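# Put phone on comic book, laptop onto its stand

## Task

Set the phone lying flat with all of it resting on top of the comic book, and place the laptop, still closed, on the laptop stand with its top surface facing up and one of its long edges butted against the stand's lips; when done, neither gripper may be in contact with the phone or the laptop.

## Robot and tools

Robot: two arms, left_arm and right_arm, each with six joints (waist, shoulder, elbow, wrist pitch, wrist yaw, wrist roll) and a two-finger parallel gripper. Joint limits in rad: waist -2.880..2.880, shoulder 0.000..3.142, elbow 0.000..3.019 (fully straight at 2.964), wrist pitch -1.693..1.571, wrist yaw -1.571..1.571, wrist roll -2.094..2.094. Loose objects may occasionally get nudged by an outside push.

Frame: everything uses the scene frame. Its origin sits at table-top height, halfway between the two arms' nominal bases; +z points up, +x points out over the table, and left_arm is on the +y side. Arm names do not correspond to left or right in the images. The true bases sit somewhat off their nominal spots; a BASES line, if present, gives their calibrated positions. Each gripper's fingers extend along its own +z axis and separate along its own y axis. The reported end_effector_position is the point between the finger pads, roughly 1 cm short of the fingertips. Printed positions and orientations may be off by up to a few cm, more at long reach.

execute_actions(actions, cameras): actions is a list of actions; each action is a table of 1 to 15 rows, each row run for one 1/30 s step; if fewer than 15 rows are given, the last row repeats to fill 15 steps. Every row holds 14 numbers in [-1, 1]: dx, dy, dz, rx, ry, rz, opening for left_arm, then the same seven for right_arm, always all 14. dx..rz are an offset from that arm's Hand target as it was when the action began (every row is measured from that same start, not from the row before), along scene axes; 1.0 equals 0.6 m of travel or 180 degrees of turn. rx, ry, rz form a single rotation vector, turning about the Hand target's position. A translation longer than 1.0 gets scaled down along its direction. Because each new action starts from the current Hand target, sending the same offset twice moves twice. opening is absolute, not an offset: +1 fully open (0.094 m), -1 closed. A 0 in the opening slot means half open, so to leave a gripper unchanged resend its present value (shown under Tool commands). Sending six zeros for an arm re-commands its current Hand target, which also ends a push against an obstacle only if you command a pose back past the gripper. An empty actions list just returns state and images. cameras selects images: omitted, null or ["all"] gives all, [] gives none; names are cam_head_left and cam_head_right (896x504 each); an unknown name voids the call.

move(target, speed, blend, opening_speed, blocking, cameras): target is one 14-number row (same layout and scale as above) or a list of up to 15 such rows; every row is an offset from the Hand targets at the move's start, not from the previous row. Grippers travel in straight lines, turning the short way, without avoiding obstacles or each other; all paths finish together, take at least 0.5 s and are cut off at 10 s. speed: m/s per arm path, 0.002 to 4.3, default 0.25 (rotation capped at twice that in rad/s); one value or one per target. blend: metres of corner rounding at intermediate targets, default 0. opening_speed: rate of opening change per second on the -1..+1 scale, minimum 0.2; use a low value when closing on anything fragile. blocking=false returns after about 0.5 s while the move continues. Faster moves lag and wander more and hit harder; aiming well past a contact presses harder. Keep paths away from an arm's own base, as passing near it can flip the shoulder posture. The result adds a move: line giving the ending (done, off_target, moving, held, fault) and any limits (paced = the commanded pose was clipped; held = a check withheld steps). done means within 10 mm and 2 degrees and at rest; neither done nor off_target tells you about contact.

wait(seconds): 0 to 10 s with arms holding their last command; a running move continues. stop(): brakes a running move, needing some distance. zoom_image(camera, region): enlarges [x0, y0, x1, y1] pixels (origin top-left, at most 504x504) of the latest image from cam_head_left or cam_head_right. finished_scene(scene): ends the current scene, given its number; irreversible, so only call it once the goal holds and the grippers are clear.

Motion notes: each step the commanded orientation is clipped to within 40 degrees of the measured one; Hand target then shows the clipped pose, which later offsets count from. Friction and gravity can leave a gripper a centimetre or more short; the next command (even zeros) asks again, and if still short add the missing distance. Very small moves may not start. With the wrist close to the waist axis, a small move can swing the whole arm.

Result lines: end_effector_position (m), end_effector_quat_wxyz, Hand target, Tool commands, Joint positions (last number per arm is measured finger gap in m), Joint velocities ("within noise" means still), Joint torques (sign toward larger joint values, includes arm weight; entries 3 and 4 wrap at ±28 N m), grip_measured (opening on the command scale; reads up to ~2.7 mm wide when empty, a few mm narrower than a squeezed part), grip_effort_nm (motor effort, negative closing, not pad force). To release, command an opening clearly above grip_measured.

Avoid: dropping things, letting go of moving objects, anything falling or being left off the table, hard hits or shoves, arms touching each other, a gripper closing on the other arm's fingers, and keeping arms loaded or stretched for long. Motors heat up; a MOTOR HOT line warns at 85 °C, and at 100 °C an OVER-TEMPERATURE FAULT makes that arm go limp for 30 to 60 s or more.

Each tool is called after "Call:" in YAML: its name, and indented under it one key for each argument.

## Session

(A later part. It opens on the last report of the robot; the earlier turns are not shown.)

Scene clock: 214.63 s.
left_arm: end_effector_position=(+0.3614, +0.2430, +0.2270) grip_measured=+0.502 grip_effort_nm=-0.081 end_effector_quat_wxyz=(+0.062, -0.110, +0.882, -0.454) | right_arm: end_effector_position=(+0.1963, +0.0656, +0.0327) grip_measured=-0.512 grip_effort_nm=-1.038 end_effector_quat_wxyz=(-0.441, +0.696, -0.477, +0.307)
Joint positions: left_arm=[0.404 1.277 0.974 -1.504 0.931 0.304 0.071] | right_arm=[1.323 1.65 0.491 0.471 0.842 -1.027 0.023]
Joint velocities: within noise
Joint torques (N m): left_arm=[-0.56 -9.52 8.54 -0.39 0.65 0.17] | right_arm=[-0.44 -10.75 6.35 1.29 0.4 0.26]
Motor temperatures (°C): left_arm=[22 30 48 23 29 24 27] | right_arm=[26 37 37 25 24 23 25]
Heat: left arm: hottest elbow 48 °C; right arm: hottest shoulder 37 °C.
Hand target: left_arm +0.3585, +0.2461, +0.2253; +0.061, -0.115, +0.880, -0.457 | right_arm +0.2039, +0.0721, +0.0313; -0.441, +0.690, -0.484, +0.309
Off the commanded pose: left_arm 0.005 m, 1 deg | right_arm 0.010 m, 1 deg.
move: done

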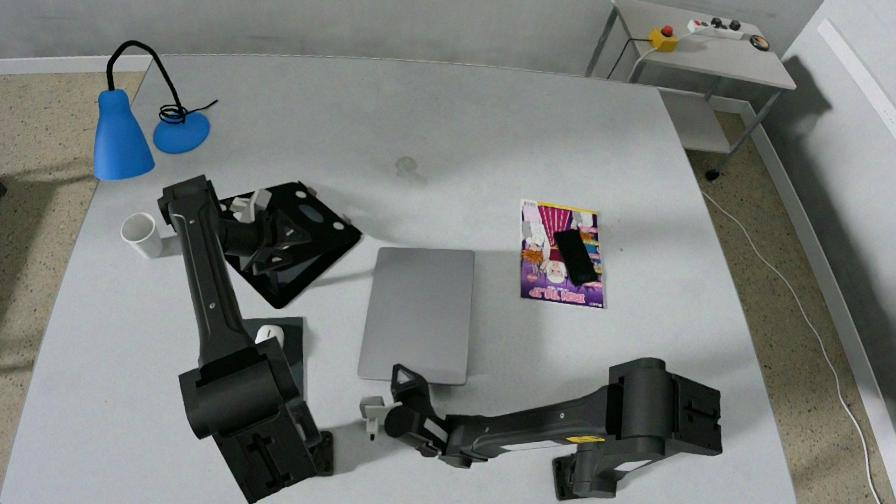

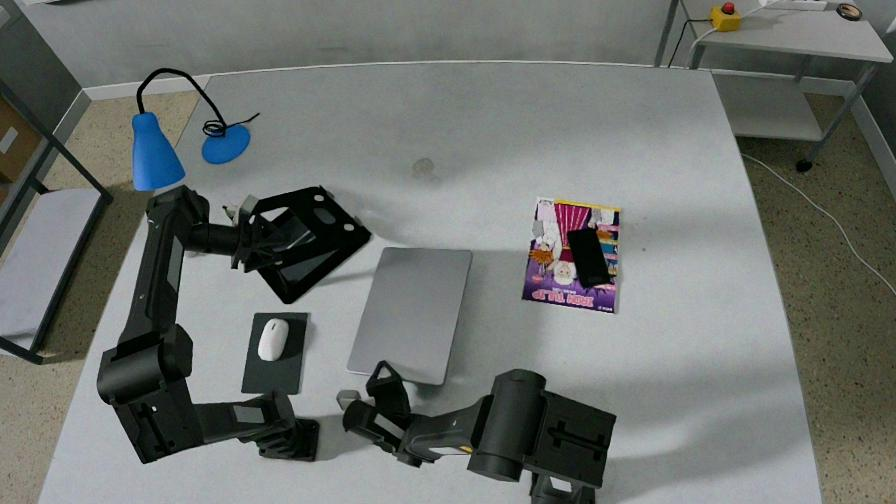

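Call:
move:
  target:
    - [0,0,0,0,0,0,0.5,0,0,0.1,0,0,0,-0.78]
  speed: [0.1]

Call:
zoom_image:
  camera: "cam_head_left"
  region: [250, 200, 490, 440]

Call:
zoom_image:
  camera: "cam_head_right"
  region: [250, 200, 490, 440]

Scene clock: 218.77 s.
left_arm: end_effector_position=(+0.3614, +0.2431, +0.2270) grip_measured=+0.502 grip_effort_nm=-0.085 end_effector_quat_wxyz=(+0.062, -0.109, +0.882, -0.454) | right_arm: end_effector_position=(+0.1988, +0.0560, +0.0721) grip_measured=-0.580 grip_effort_nm=-1.038 end_effector_quat_wxyz=(-0.433, +0.690, -0.492, +0.307)
Joint positions: left_arm=[0.404 1.277 0.974 -1.504 0.931 0.305 0.071] | right_arm=[1.313 1.485 0.503 0.263 0.847 -0.988 0.02]
Joint velocities: within noise
Joint torques (N m): left_arm=[-0.67 -9.99 8.51 -0.47 0.69 0.19] | right_arm=[0.21 -13.27 8.9 0.34 0.27 -0.1]
Motor temperatures (°C): left_arm=[22 30 46 23 29 24 27] | right_arm=[26 37 37 25 24 23 26]
Heat: left arm: hottest elbow 46 °C; right arm: hottest shoulder 37 °C.
Hand target: left_arm +0.3586, +0.2463, +0.2253; +0.061, -0.115, +0.880, -0.457 | right_arm +0.2040, +0.0720, +0.0913; -0.441, +0.690, -0.484, +0.309
Off the commanded pose: left_arm 0.005 m, 1 deg | right_arm 0.025 m, 1 deg.
move: off_target (right_arm)

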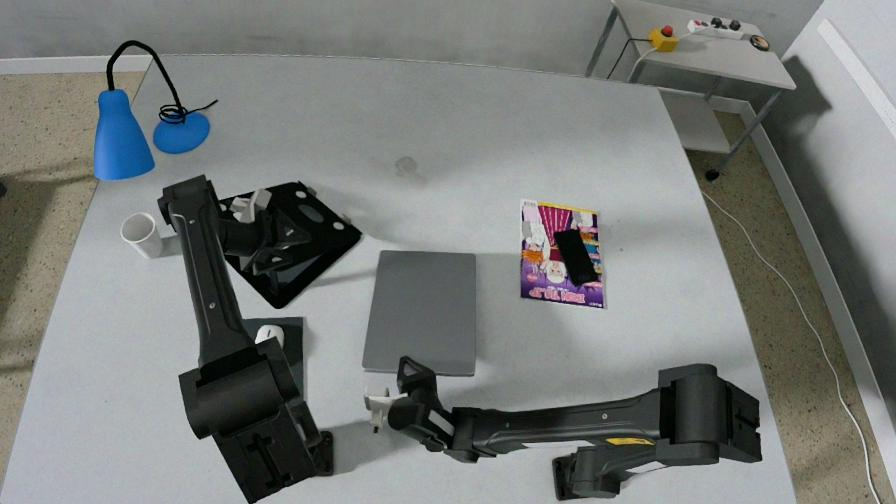

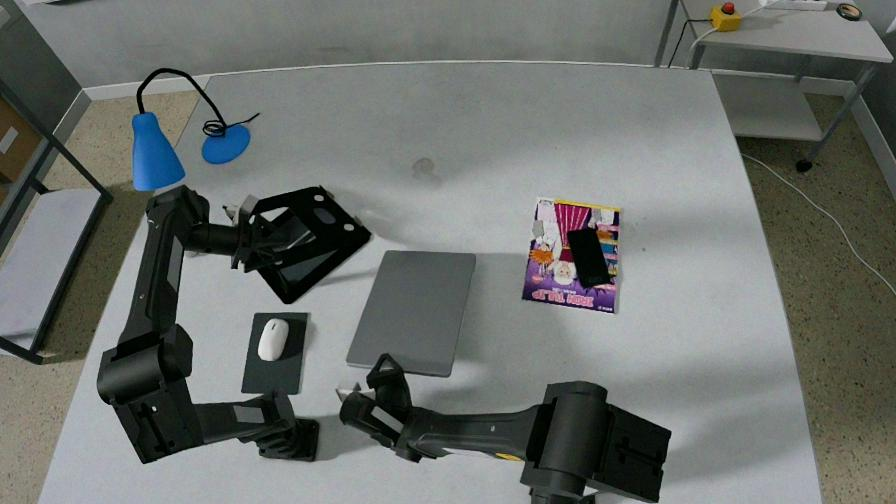

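Scaled by 2.100.

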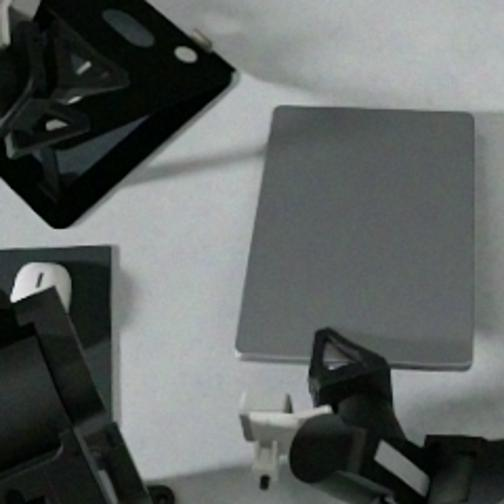

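Scaled by 2.100.

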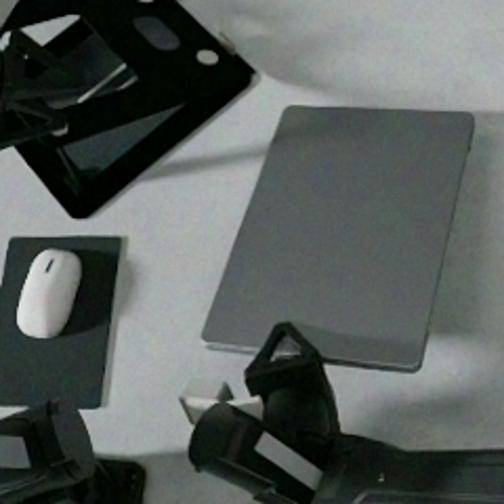

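Call:
move:
  target:
    - [-0.01,-0.02,-0.2,0,0,0,0.3,0,0,0,0,0,0,-0.78]
    - [-0.006,-0.1,-0.275,0,0,0,0.3,0,0,0,0,0,0,-0.78]
  speed: [0.2,0.1]

Call:
zoom_image:
  camera: "cam_head_left"
  region: [250, 220, 450, 420]

Call:
zoom_image:
  camera: "cam_head_right"
  region: [250, 220, 450, 420]

Scene clock: 225.20 s.
left_arm: end_effector_position=(+0.3778, +0.2058, +0.1030) grip_measured=+0.300 grip_effort_nm=0.007 end_effector_quat_wxyz=(+0.144, -0.057, +0.881, -0.447) | right_arm: end_effector_position=(+0.1989, +0.0562, +0.0725) grip_measured=-0.581 grip_effort_nm=-1.038 end_effector_quat_wxyz=(-0.434, +0.689, -0.493, +0.307)
Joint positions: left_arm=[0.286 1.357 0.671 -0.794 0.974 0.137 0.061] | right_arm=[1.313 1.485 0.504 0.263 0.847 -0.986 0.02]
Joint velocities: within noise
Joint torques (N m): left_arm=[-4.6 -4.07 3.33 0.27 -0.26 -0.92] | right_arm=[0.38 -13.16 8.9 0.29 0.27 -0.12]
Motor temperatures (°C): left_arm=[22 30 45 23 29 24 27] | right_arm=[26 37 38 25 24 23 26]
Heat: left arm: hottest elbow 45 °C; right arm: hottest elbow 38 °C.
Hand target: left_arm +0.3549, +0.1861, +0.0603; +0.061, -0.115, +0.880, -0.457 | right_arm +0.2041, +0.0721, +0.0914; -0.441, +0.690, -0.484, +0.309
Off the commanded pose: left_arm 0.052 m, 12 deg | right_arm 0.025 m, 1 deg.
move: off_target (left_arm, right_arm)

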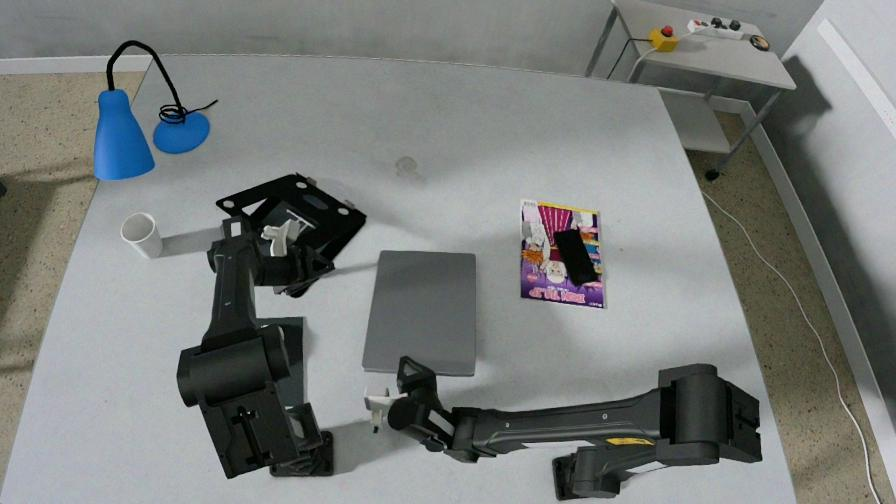

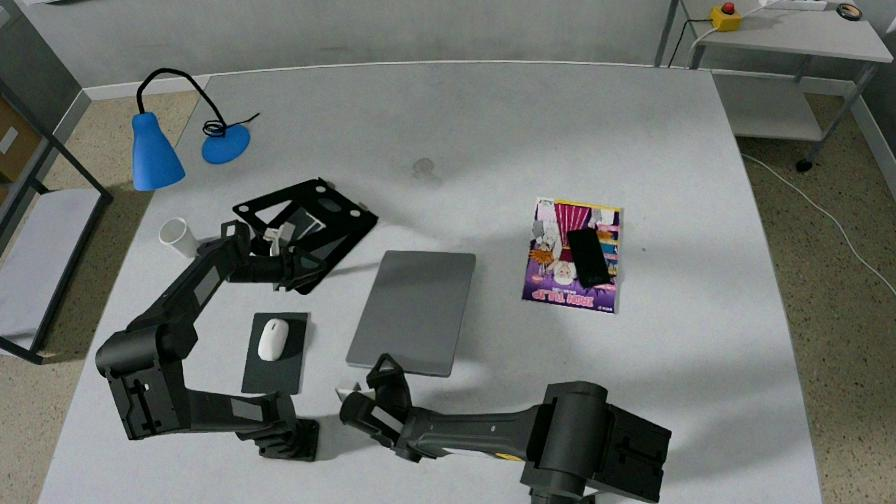

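Scaled by 2.520.

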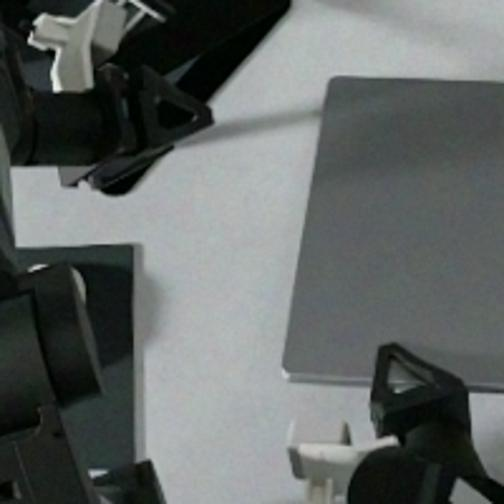

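Scaled by 2.520.

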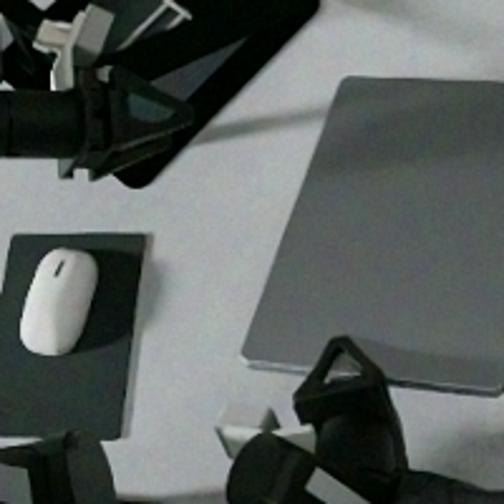

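Call:
move:
  target:
    - [0.02,0.03,0.18,0,0,0,0.3,0,0,0,0,0,0,-0.78]
    - [-0.13,0.03,0.18,0,0,0,0.3,0,0,0,0,0,0,-0.78]
    - [-0.13,0.0,-0.0,0,0,0,0.3,0,0,0,0,0,0,-0.78]
  speed: [0.2,0.2,0.12]

Call:
zoom_image:
  camera: "cam_head_left"
  region: [250, 220, 450, 420]

Call:
zoom_image:
  camera: "cam_head_right"
  region: [250, 220, 450, 420]

Scene clock: 232.73 s.
left_arm: end_effector_position=(+0.2799, +0.1913, +0.0642) grip_measured=+0.300 grip_effort_nm=0.002 end_effector_quat_wxyz=(+0.069, -0.116, +0.881, -0.454) | right_arm: end_effector_position=(+0.1989, +0.0562, +0.0725) grip_measured=-0.581 grip_effort_nm=-1.038 end_effector_quat_wxyz=(-0.434, +0.689, -0.493, +0.307)
Joint positions: left_arm=[0.35 1.261 0.457 -0.903 0.947 0.188 0.061] | right_arm=[1.313 1.485 0.504 0.263 0.847 -0.986 0.02]
Joint velocities: within noise
Joint torques (N m): left_arm=[-2.67 -5.6 6.05 0.73 0.63 -0.03] | right_arm=[0.32 -13.16 8.92 0.31 0.27 -0.12]
Motor temperatures (°C): left_arm=[22 30 43 23 29 24 27] | right_arm=[26 36 39 25 24 23 26]
Heat: left arm: hottest elbow 43 °C; right arm: hottest elbow 39 °C.
Hand target: left_arm +0.2769, +0.1861, +0.0603; +0.061, -0.115, +0.880, -0.457 | right_arm +0.2041, +0.0721, +0.0914; -0.441, +0.690, -0.484, +0.309
Off the commanded pose: left_arm 0.007 m, 1 deg | right_arm 0.025 m, 1 deg.
move: off_target (right_arm)

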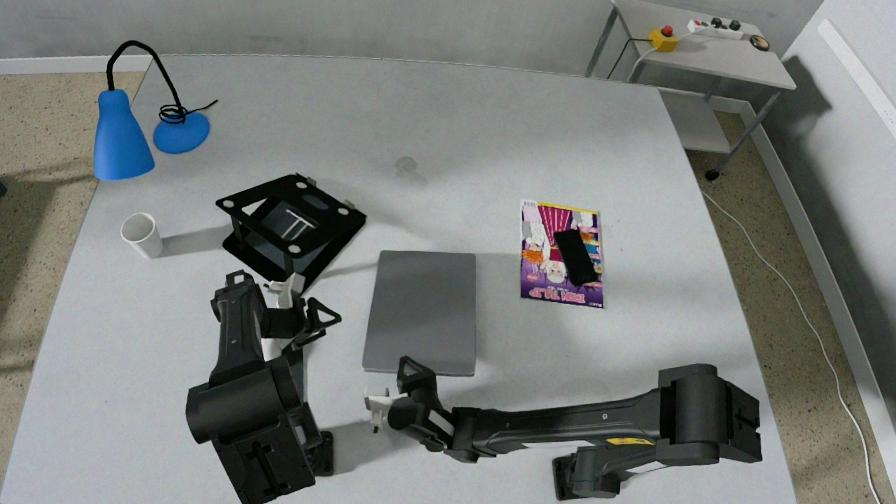

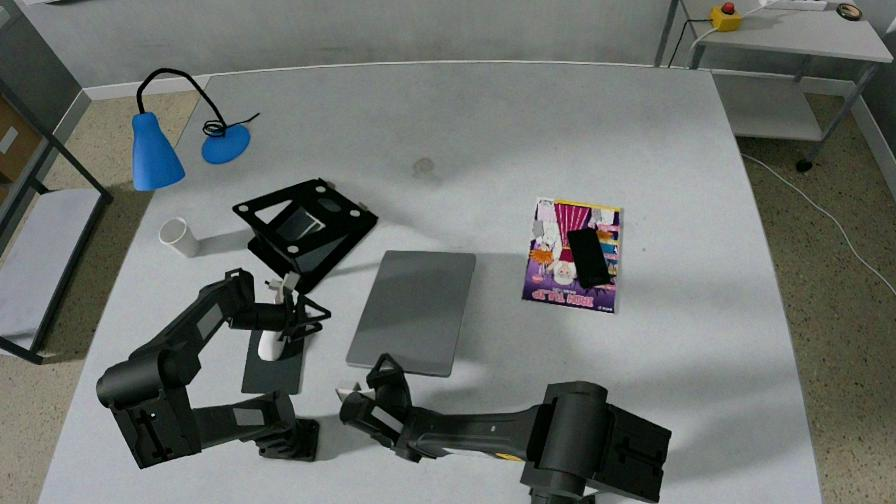

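Scaled by 2.520.

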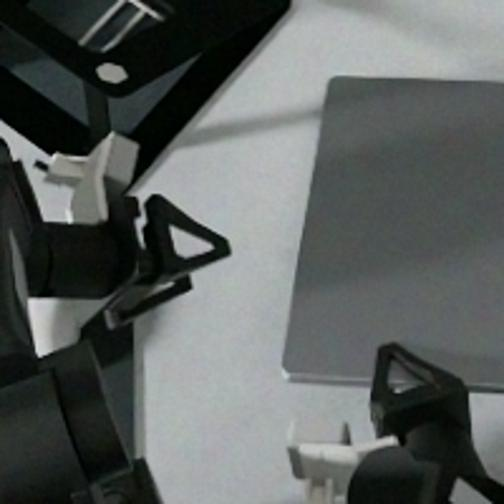

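Scaled by 2.520.

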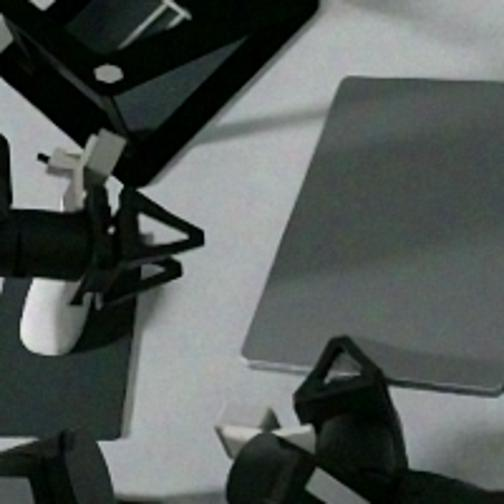

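Call:
move:
  target:
    - [0.055,-0.19,-0.012,0,0,0,0.3,0,0,0,0,0,0,-0.78]
  speed: [0.1]

Call:
zoom_image:
  camera: "cam_head_left"
  region: [270, 220, 470, 420]

Call:
zoom_image:
  camera: "cam_head_right"
  region: [270, 220, 470, 420]

Scene clock: 239.70 s.
left_arm: end_effector_position=(+0.3120, +0.0794, +0.0529) grip_measured=+0.300 grip_effort_nm=0.007 end_effector_quat_wxyz=(+0.064, -0.123, +0.881, -0.452) | right_arm: end_effector_position=(+0.1993, +0.0558, +0.0737) grip_measured=-0.583 grip_effort_nm=-1.033 end_effector_quat_wxyz=(-0.435, +0.687, -0.494, +0.308)
Joint positions: left_arm=[-0.146 1.243 0.371 -0.207 0.847 -0.619 0.061] | right_arm=[1.313 1.482 0.504 0.263 0.851 -0.984 0.02]
Joint velocities: within noise
Joint torques (N m): left_arm=[-3.31 -6.42 7.05 1.96 0.55 -0.05] | right_arm=[0.32 -13.1 8.95 0.32 0.14 -0.14]
Motor temperatures (°C): left_arm=[22 30 42 23 29 24 27] | right_arm=[26 36 40 25 24 23 27]
Heat: left arm: hottest elbow 42 °C; right arm: hottest elbow 40 °C.
Hand target: left_arm +0.3099, +0.0721, +0.0531; +0.061, -0.115, +0.880, -0.457 | right_arm +0.2041, +0.0721, +0.0914; -0.441, +0.690, -0.484, +0.309
Off the commanded pose: left_arm 0.008 m, 1 deg | right_arm 0.025 m, 1 deg.
move: off_target (right_arm)

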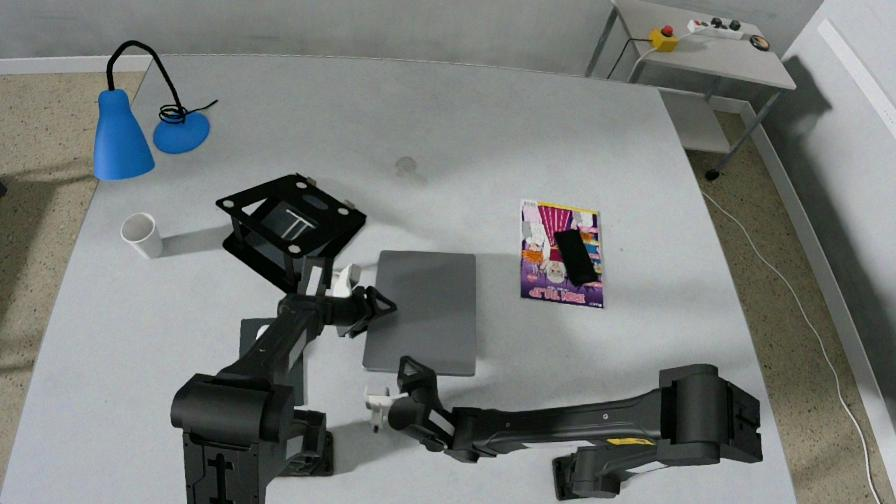

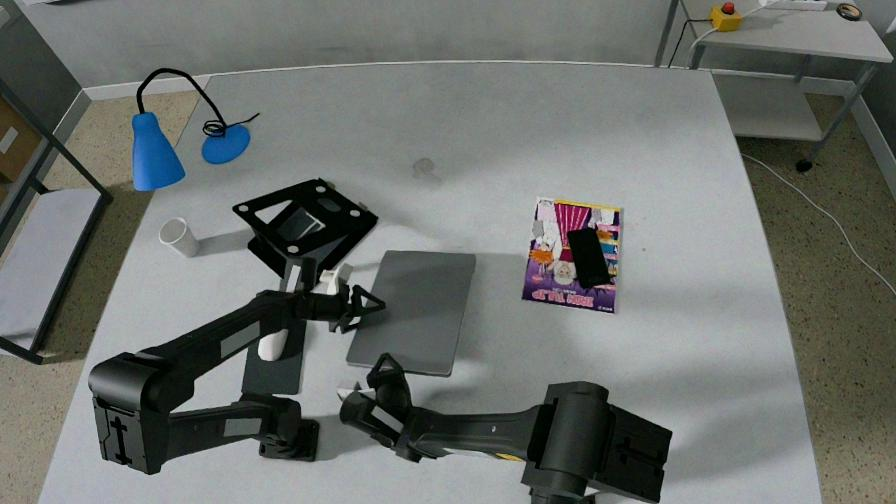

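Scaled by 2.520.

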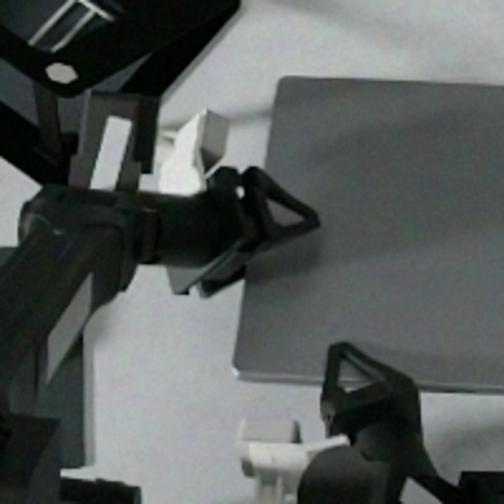

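Scaled by 2.520.

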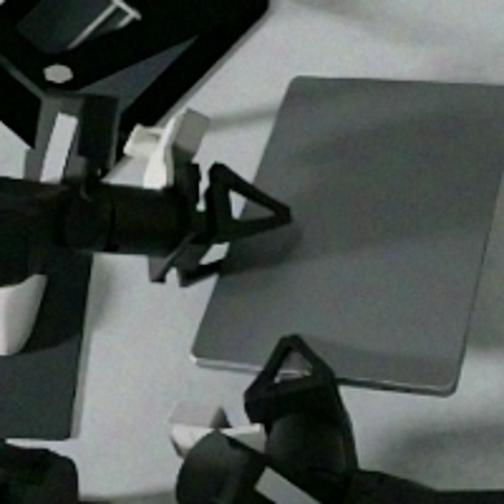

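Call:
move:
  target:
    - [0,0,0,0,0,0,-0.78,0,0,0,0,0,0,-0.78]
  speed: [0.1]
  opening_speed: 0.6
  cameras: []

Call:
move:
  target:
    - [0,0,0.22,0,0,0,-0.78,0,0,0.12,0,0,0,-0.78]
  speed: [0.1]

Call:
zoom_image:
  camera: "cam_head_left"
  region: [270, 200, 510, 440]

Call:
zoom_image:
  camera: "cam_head_right"
  region: [270, 200, 510, 440]

Scene clock: 252.03 s.
left_arm: end_effector_position=(+0.3135, +0.0809, +0.0518) grip_measured=-0.336 grip_effort_nm=-0.940 end_effector_quat_wxyz=(+0.068, -0.126, +0.880, -0.453) | right_arm: end_effector_position=(+0.2042, +0.0506, +0.0818) grip_measured=-0.590 grip_effort_nm=-1.033 end_effector_quat_wxyz=(-0.441, +0.669, -0.509, +0.314)
Joint positions: left_arm=[-0.14 1.247 0.366 -0.188 0.847 -0.626 0.031] | right_arm=[1.306 1.465 0.504 0.255 0.879 -0.958 0.019]
Joint velocities: within noise
Joint torques (N m): left_arm=[-3.19 -7.24 7.68 1.22 0.54 -0.01] | right_arm=[0.91 -10.99 9.05 0.55 -0.75 -0.39]
Motor temperatures (°C): left_arm=[22 29 41 24 29 24 27] | right_arm=[26 37 41 25 24 23 27]
Heat: left arm: hottest elbow 41 °C; right arm: hottest elbow 41 °C.
Hand target: left_arm +0.3099, +0.0721, +0.0531; +0.061, -0.115, +0.880, -0.457 | right_arm +0.2041, +0.0721, +0.0913; -0.441, +0.690, -0.484, +0.309
Off the commanded pose: left_arm 0.010 m, 2 deg | right_arm 0.024 m, 4 deg.
move: off_target (right_arm)
No camera images: "cameras" was empty.

Scene clock: 254.17 s.
left_arm: end_effector_position=(+0.2929, +0.0942, +0.1152) grip_measured=-0.455 grip_effort_nm=-0.999 end_effector_quat_wxyz=(+0.018, -0.193, +0.890, -0.413) | right_arm: end_effector_position=(+0.1962, +0.0469, +0.1512) grip_measured=-0.607 grip_effort_nm=-1.038 end_effector_quat_wxyz=(-0.461, +0.649, -0.535, +0.283)
Joint positions: left_arm=[-0.129 0.988 0.477 -0.681 0.783 -0.684 0.026] | right_arm=[1.32 1.235 0.554 -0.014 0.867 -0.863 0.018]
Joint velocities: within noise
Joint torques (N m): left_arm=[-3.9 -10.75 18.63 -0.55 3.06 0.57] | right_arm=[0.09 -6.59 13.07 0.34 -0.28 -1.18]
Motor temperatures (°C): left_arm=[22 29 41 24 30 24 27] | right_arm=[26 36 41 25 24 24 27]
Heat: left arm: hottest elbow 41 °C; right arm: hottest elbow 41 °C.
Hand target: left_arm +0.3099, +0.0722, +0.1851; +0.061, -0.115, +0.880, -0.457 | right_arm +0.2040, +0.0720, +0.1632; -0.441, +0.690, -0.484, +0.309
Off the commanded pose: left_arm 0.075 m, 11 deg | right_arm 0.029 m, 9 deg.
move: off_target (left_arm, right_arm)

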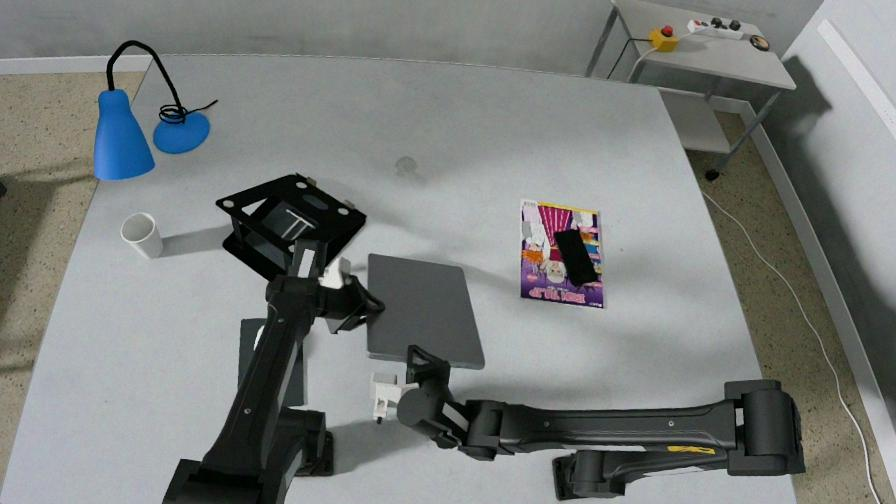

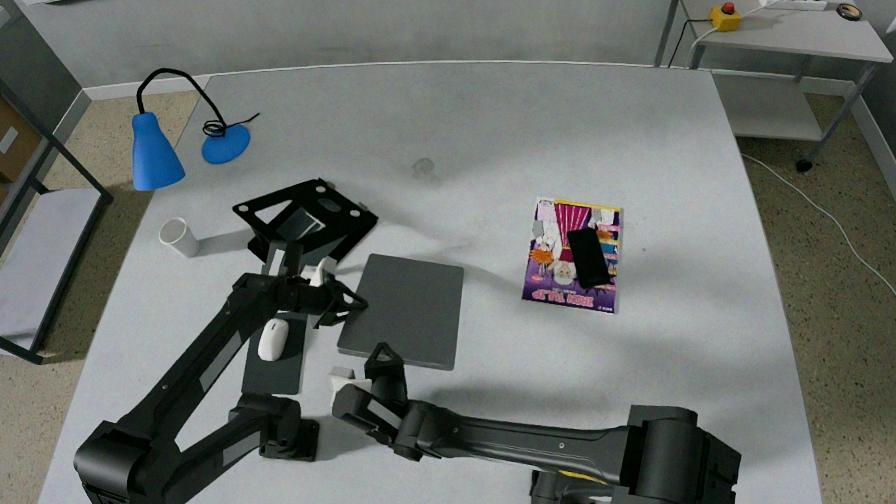

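Scaled by 2.100.

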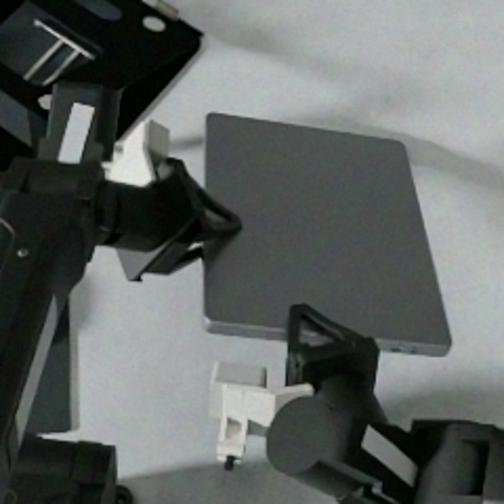

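Scaled by 2.100.

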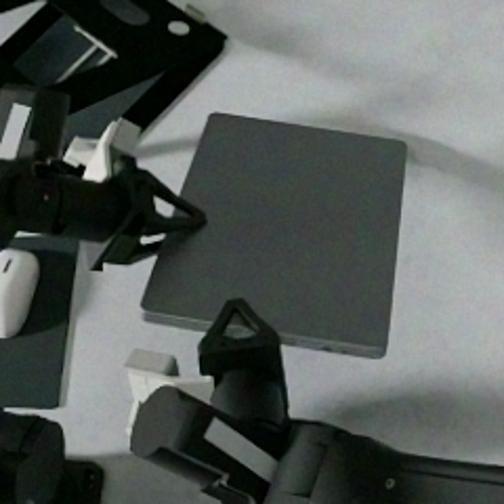

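Call:
move:
  target:
    - [0,0,0.16,0,-0.08,0,-0.85,0,0,0.1,0,-0.08,0,-0.85]
  speed: [0.1]

Call:
zoom_image:
  camera: "cam_head_left"
  region: [270, 180, 510, 420]

Call:
zoom_image:
  camera: "cam_head_right"
  region: [270, 180, 510, 420]

Scene clock: 263.10 s.
left_arm: end_effector_position=(+0.2992, +0.0966, +0.1927) grip_measured=-0.482 grip_effort_nm=-1.004 end_effector_quat_wxyz=(+0.109, -0.150, +0.885, -0.427) | right_arm: end_effector_position=(+0.1955, +0.0512, +0.2090) grip_measured=-0.607 grip_effort_nm=-1.043 end_effector_quat_wxyz=(-0.519, +0.600, -0.501, +0.346)
Joint positions: left_arm=[-0.129 0.787 0.559 -0.774 0.758 -0.667 0.024] | right_arm=[1.367 1.196 0.557 0.185 1.039 -1.065 0.018]
Joint velocities: within noise
Joint torques (N m): left_arm=[-4.95 -8.18 22.53 0.53 2.65 0.6] | right_arm=[-0.44 -7 12.33 1.33 -0.5 -1.72]
Motor temperatures (°C): left_arm=[22 29 44 24 36 24 27] | right_arm=[26 36 42 25 24 25 27]
Heat: left arm: hottest elbow 44 °C; right arm: hottest elbow 42 °C.
Hand target: left_arm +0.3099, +0.0721, +0.2812; +0.171, -0.057, +0.865, -0.468 | right_arm +0.2039, +0.0720, +0.2232; -0.498, +0.646, -0.425, +0.393
Off the commanded pose: left_arm 0.092 m, 14 deg | right_arm 0.027 m, 12 deg.
move: off_target (left_arm, right_arm)

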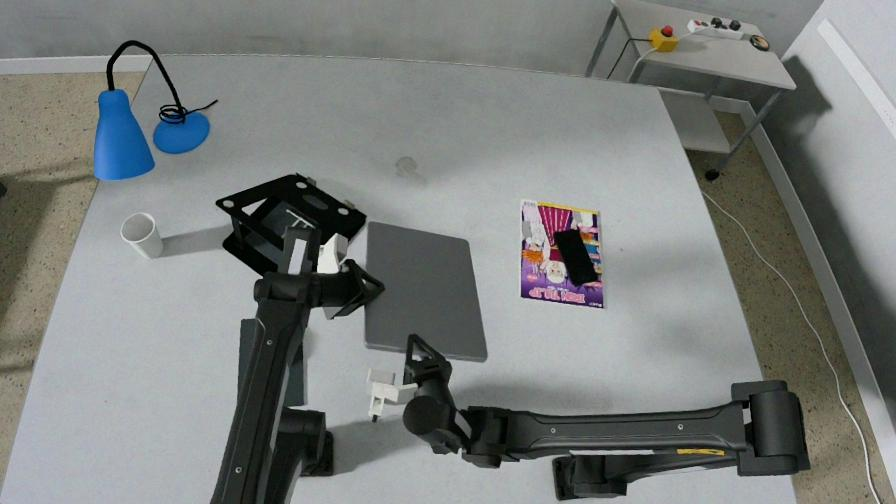

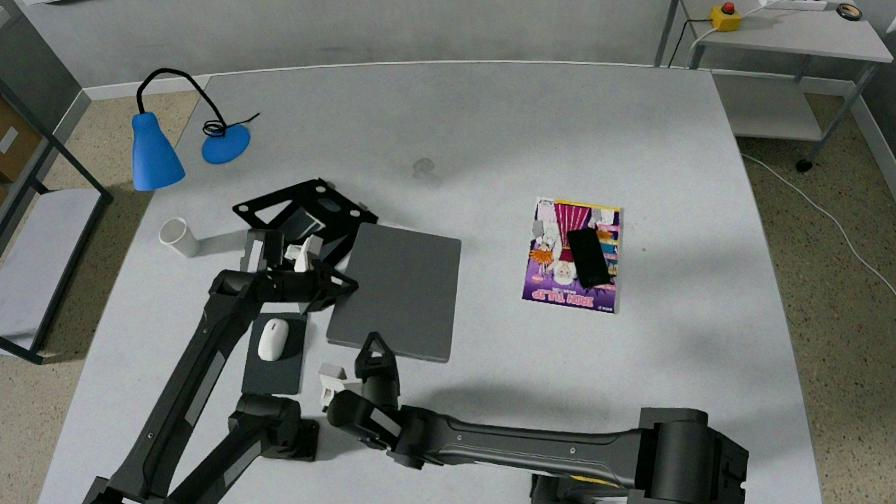

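Scaled by 2.100.

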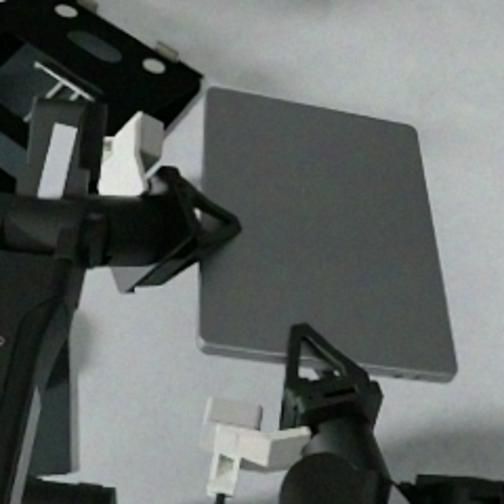

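Scaled by 2.100.

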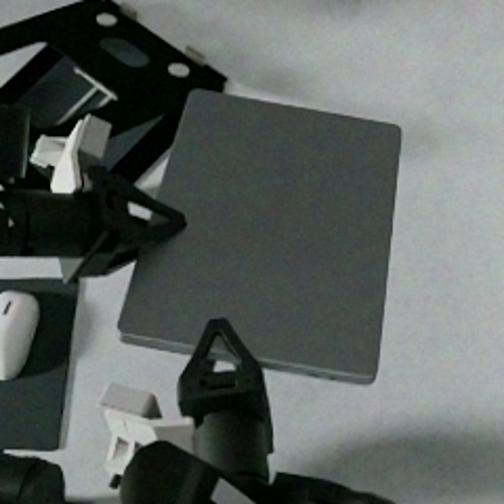

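Call:
move:
  target:
    - [0.118,0.228,0.06,0,0,0.178,-0.85,0.24,0.167,0.03,0,0,0.178,-0.85]
  speed: [0.12]

Call:
zoom_image:
  camera: "cam_head_left"
  region: [230, 130, 530, 430]

Scene clock: 271.47 s.
left_arm: end_effector_position=(+0.3544, +0.2374, +0.2084) grip_measured=-0.484 grip_effort_nm=-1.009 end_effector_quat_wxyz=(+0.214, -0.413, +0.811, -0.356) | right_arm: end_effector_position=(+0.3112, +0.1390, +0.2248) grip_measured=-0.604 grip_effort_nm=-1.048 end_effector_quat_wxyz=(-0.602, +0.718, -0.309, +0.164)
Joint positions: left_arm=[0.262 0.784 0.61 -0.746 0.603 -0.861 0.024] | right_arm=[0.927 1.395 0.73 0.44 0.033 -1.424 0.019]
Joint velocities: within noise
Joint torques (N m): left_arm=[-5.77 -9 24.77 1.22 3.52 0.88] | right_arm=[-0.91 -6.48 16.79 1.46 0.33 -1.66]
Motor temperatures (°C): left_arm=[22 29 45 23 40 24 28] | right_arm=[26 36 43 25 24 27 27]
Heat: left arm: hottest elbow 45 °C; right arm: hottest elbow 43 °C.
Hand target: left_arm +0.3807, +0.2089, +0.3171; +0.293, -0.294, +0.816, -0.402 | right_arm +0.3479, +0.1723, +0.2414; -0.587, +0.738, -0.230, +0.241
Off the commanded pose: left_arm 0.115 m, 17 deg | right_arm 0.052 m, 13 deg.
move: off_target (left_arm, right_arm)

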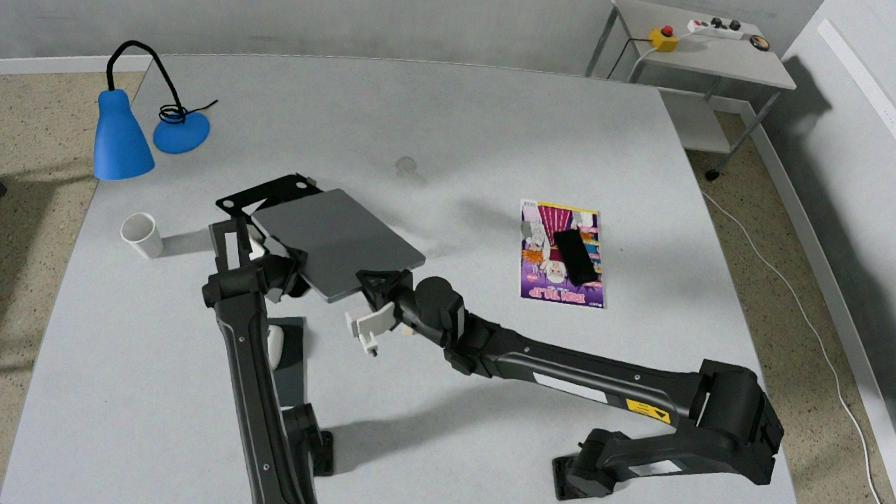

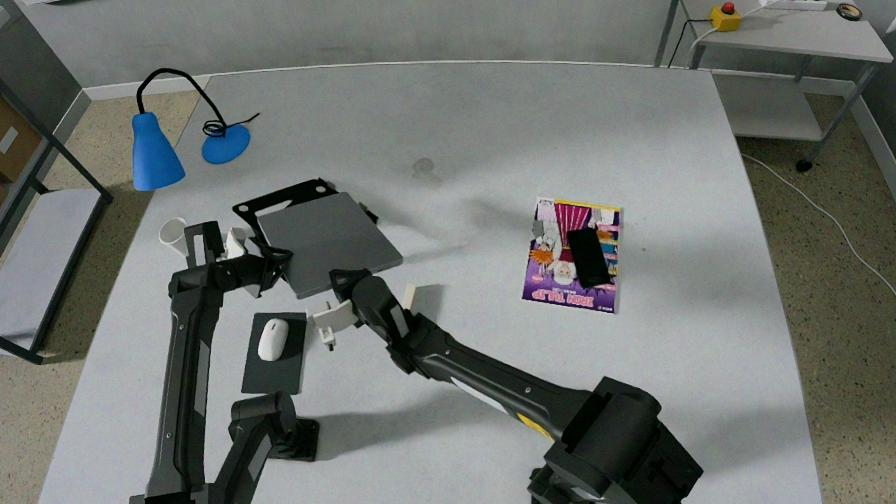

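Scaled by 1.680.

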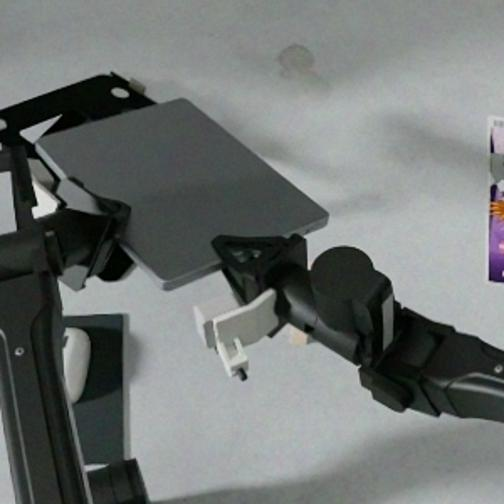

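Call:
move:
  target:
    - [0.28,0.15,0.09,0.087,0.049,0.067,-0.88,0.34,0.14,0.02,0.087,0.049,0.067,-0.85]
  speed: [0.12]

Call:
zoom_image:
  camera: "cam_head_left"
  region: [200, 120, 440, 340]

Call:
zoom_image:
  camera: "cam_head_right"
  region: [200, 120, 440, 340]

Scene clock: 284.50 s.
left_arm: end_effector_position=(+0.5261, +0.3456, +0.2546) grip_measured=-0.488 grip_effort_nm=-1.009 end_effector_quat_wxyz=(+0.230, -0.488, +0.818, -0.199) | right_arm: end_effector_position=(+0.5098, +0.2409, +0.2460) grip_measured=-0.601 grip_effort_nm=-1.038 end_effector_quat_wxyz=(+0.681, -0.675, +0.284, -0.002)
Joint positions: left_arm=[0.267 1.331 1.18 -0.855 0.267 -0.858 0.024] | right_arm=[0.689 1.916 1.367 0.467 -0.473 -1.213 0.019]
Joint velocities: within noise
Joint torques (N m): left_arm=[-7.65 -19.9 23.32 -0.25 1.77 1.33] | right_arm=[-0.44 -17.67 16.84 1.42 1.07 -1.39]
Motor temperatures (°C): left_arm=[23 29 50 23 46 24 28] | right_arm=[26 36 45 25 24 28 27]
Heat: left arm: hottest elbow 50 °C; right arm: hottest elbow 45 °C.
Hand target: left_arm +0.5487, +0.2989, +0.3710; +0.307, -0.365, +0.848, -0.231 | right_arm +0.5519, +0.2563, +0.2535; +0.684, -0.688, +0.226, -0.087
Off the commanded pose: left_arm 0.128 m, 17 deg | right_arm 0.045 m, 12 deg.
move: off_target (left_arm, right_arm)

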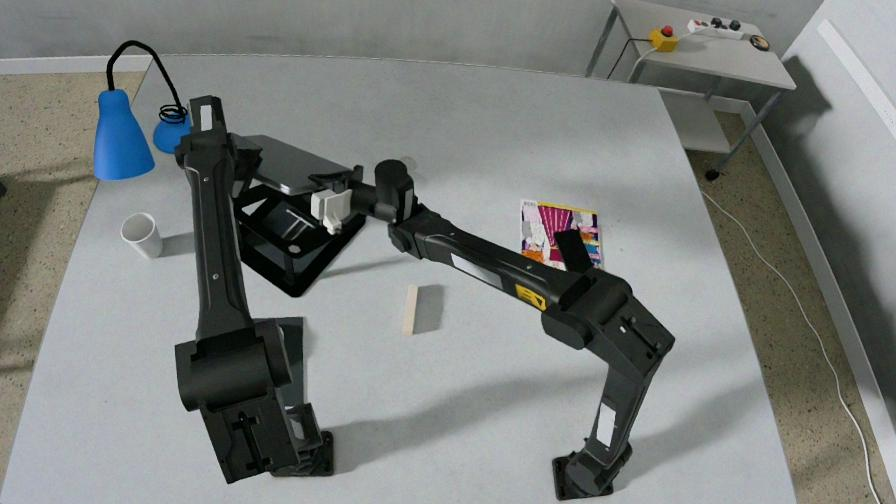

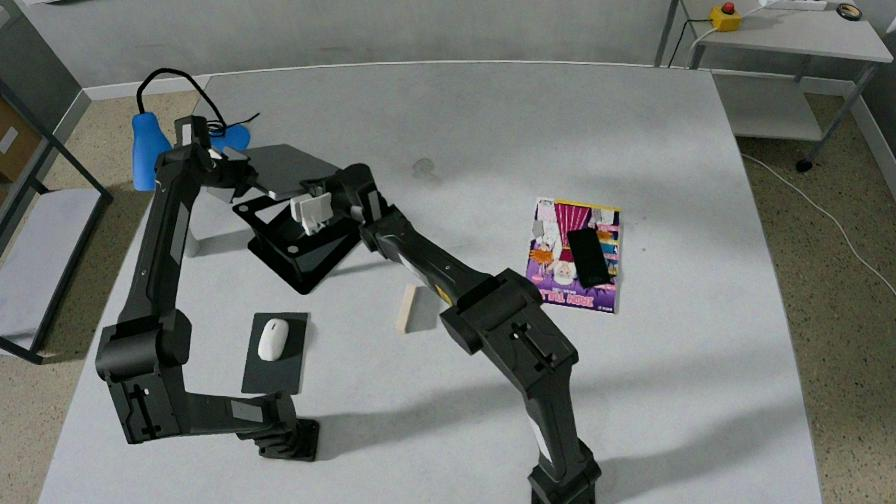

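Scaled by 2.100.

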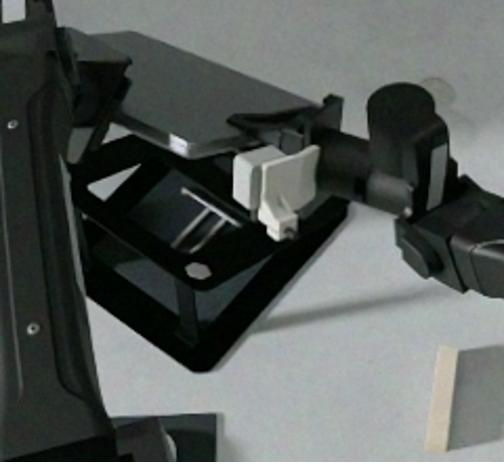

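Scaled by 2.100.

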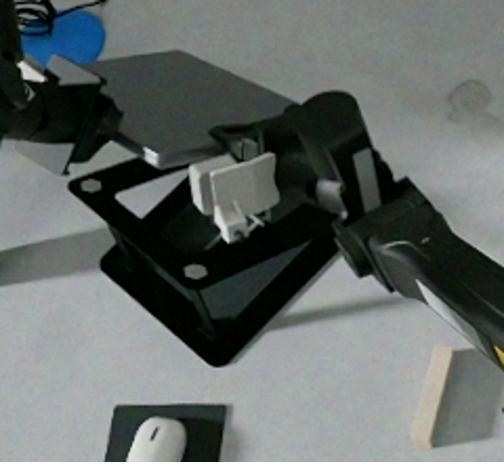

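Call:
move:
  target:
    - [-0.14,-0.1,0.0,0,0,0,-0.88,-0.14,-0.1,0.0,0,0,0,-0.85]
  speed: [0.15]

Call:
zoom_image:
  camera: "cam_head_left"
  region: [200, 120, 440, 340]

Call:
zoom_image:
  camera: "cam_head_right"
  region: [200, 120, 440, 340]

Scene clock: 301.03 s.
left_arm: end_effector_position=(+0.4810, +0.2949, +0.2934) grip_measured=-0.491 grip_effort_nm=-1.009 end_effector_quat_wxyz=(+0.252, -0.467, +0.825, -0.193) | right_arm: end_effector_position=(+0.4587, +0.1929, +0.2737) grip_measured=-0.600 grip_effort_nm=-1.033 end_effector_quat_wxyz=(+0.698, -0.658, +0.282, -0.011)
Joint positions: left_arm=[0.161 1.15 1.116 -0.916 0.194 -0.904 0.024] | right_arm=[0.687 1.734 1.143 0.563 -0.459 -1.194 0.019]
Joint velocities: within noise
Joint torques (N m): left_arm=[-8.53 -19.66 14.95 0.38 1.69 0.95] | right_arm=[0.38 -17.03 9.26 1.87 0.71 -1.49]
Motor temperatures (°C): left_arm=[23 31 51 23 41 25 28] | right_arm=[26 36 55 25 26 28 28]
Heat: left arm: hottest elbow 51 °C; right arm: hottest elbow 55 °C.
Hand target: left_arm +0.4647, +0.2390, +0.3712; +0.307, -0.365, +0.848, -0.231 | right_arm +0.4680, +0.1962, +0.2535; +0.684, -0.688, +0.226, -0.087
Off the commanded pose: left_arm 0.097 m, 14 deg | right_arm 0.022 m, 11 deg.
move: off_target (left_arm, right_arm)

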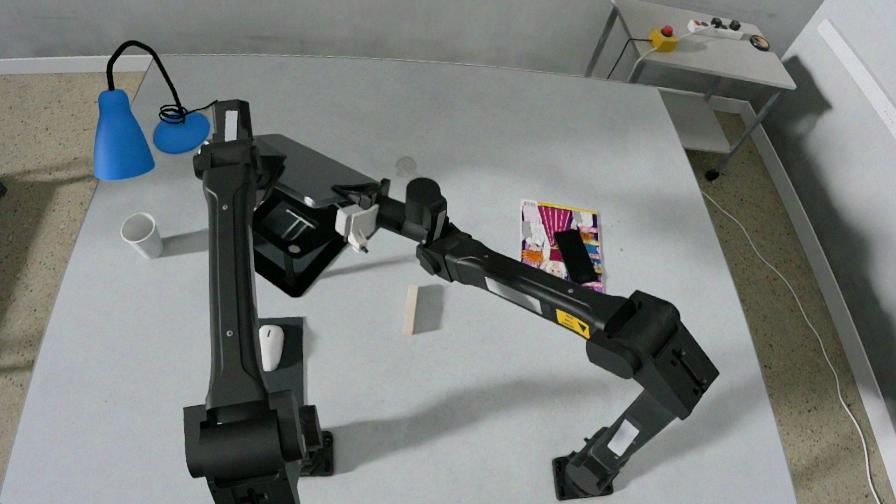

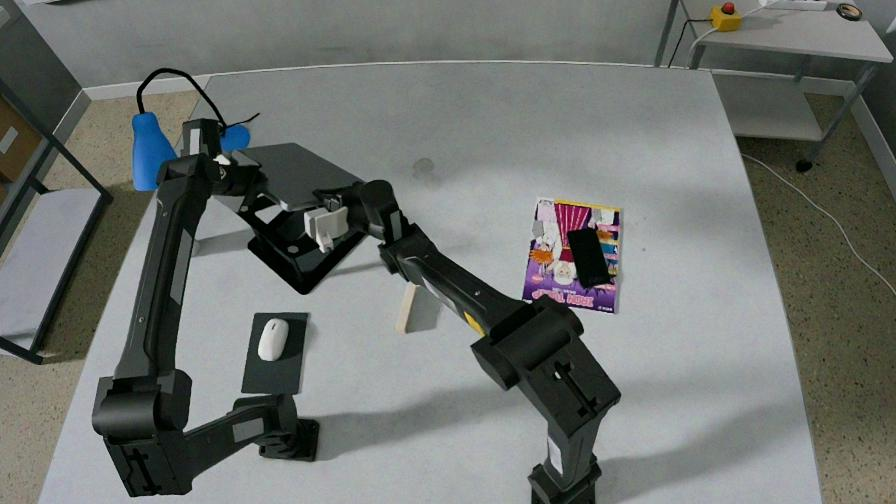

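Scaled by 2.100.

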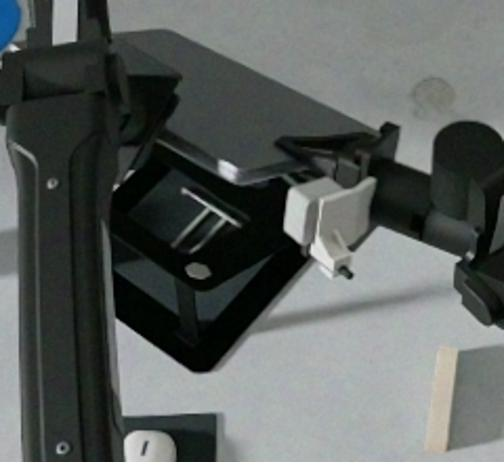

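Scaled by 2.100.

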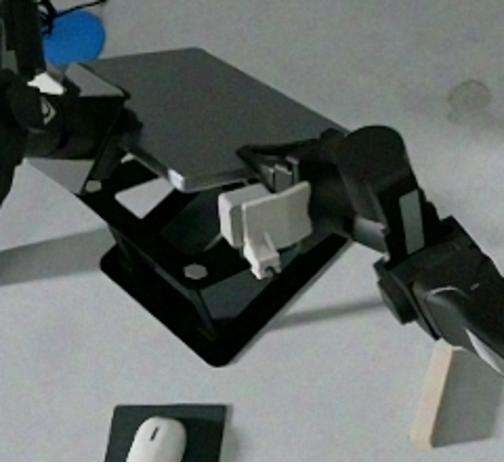

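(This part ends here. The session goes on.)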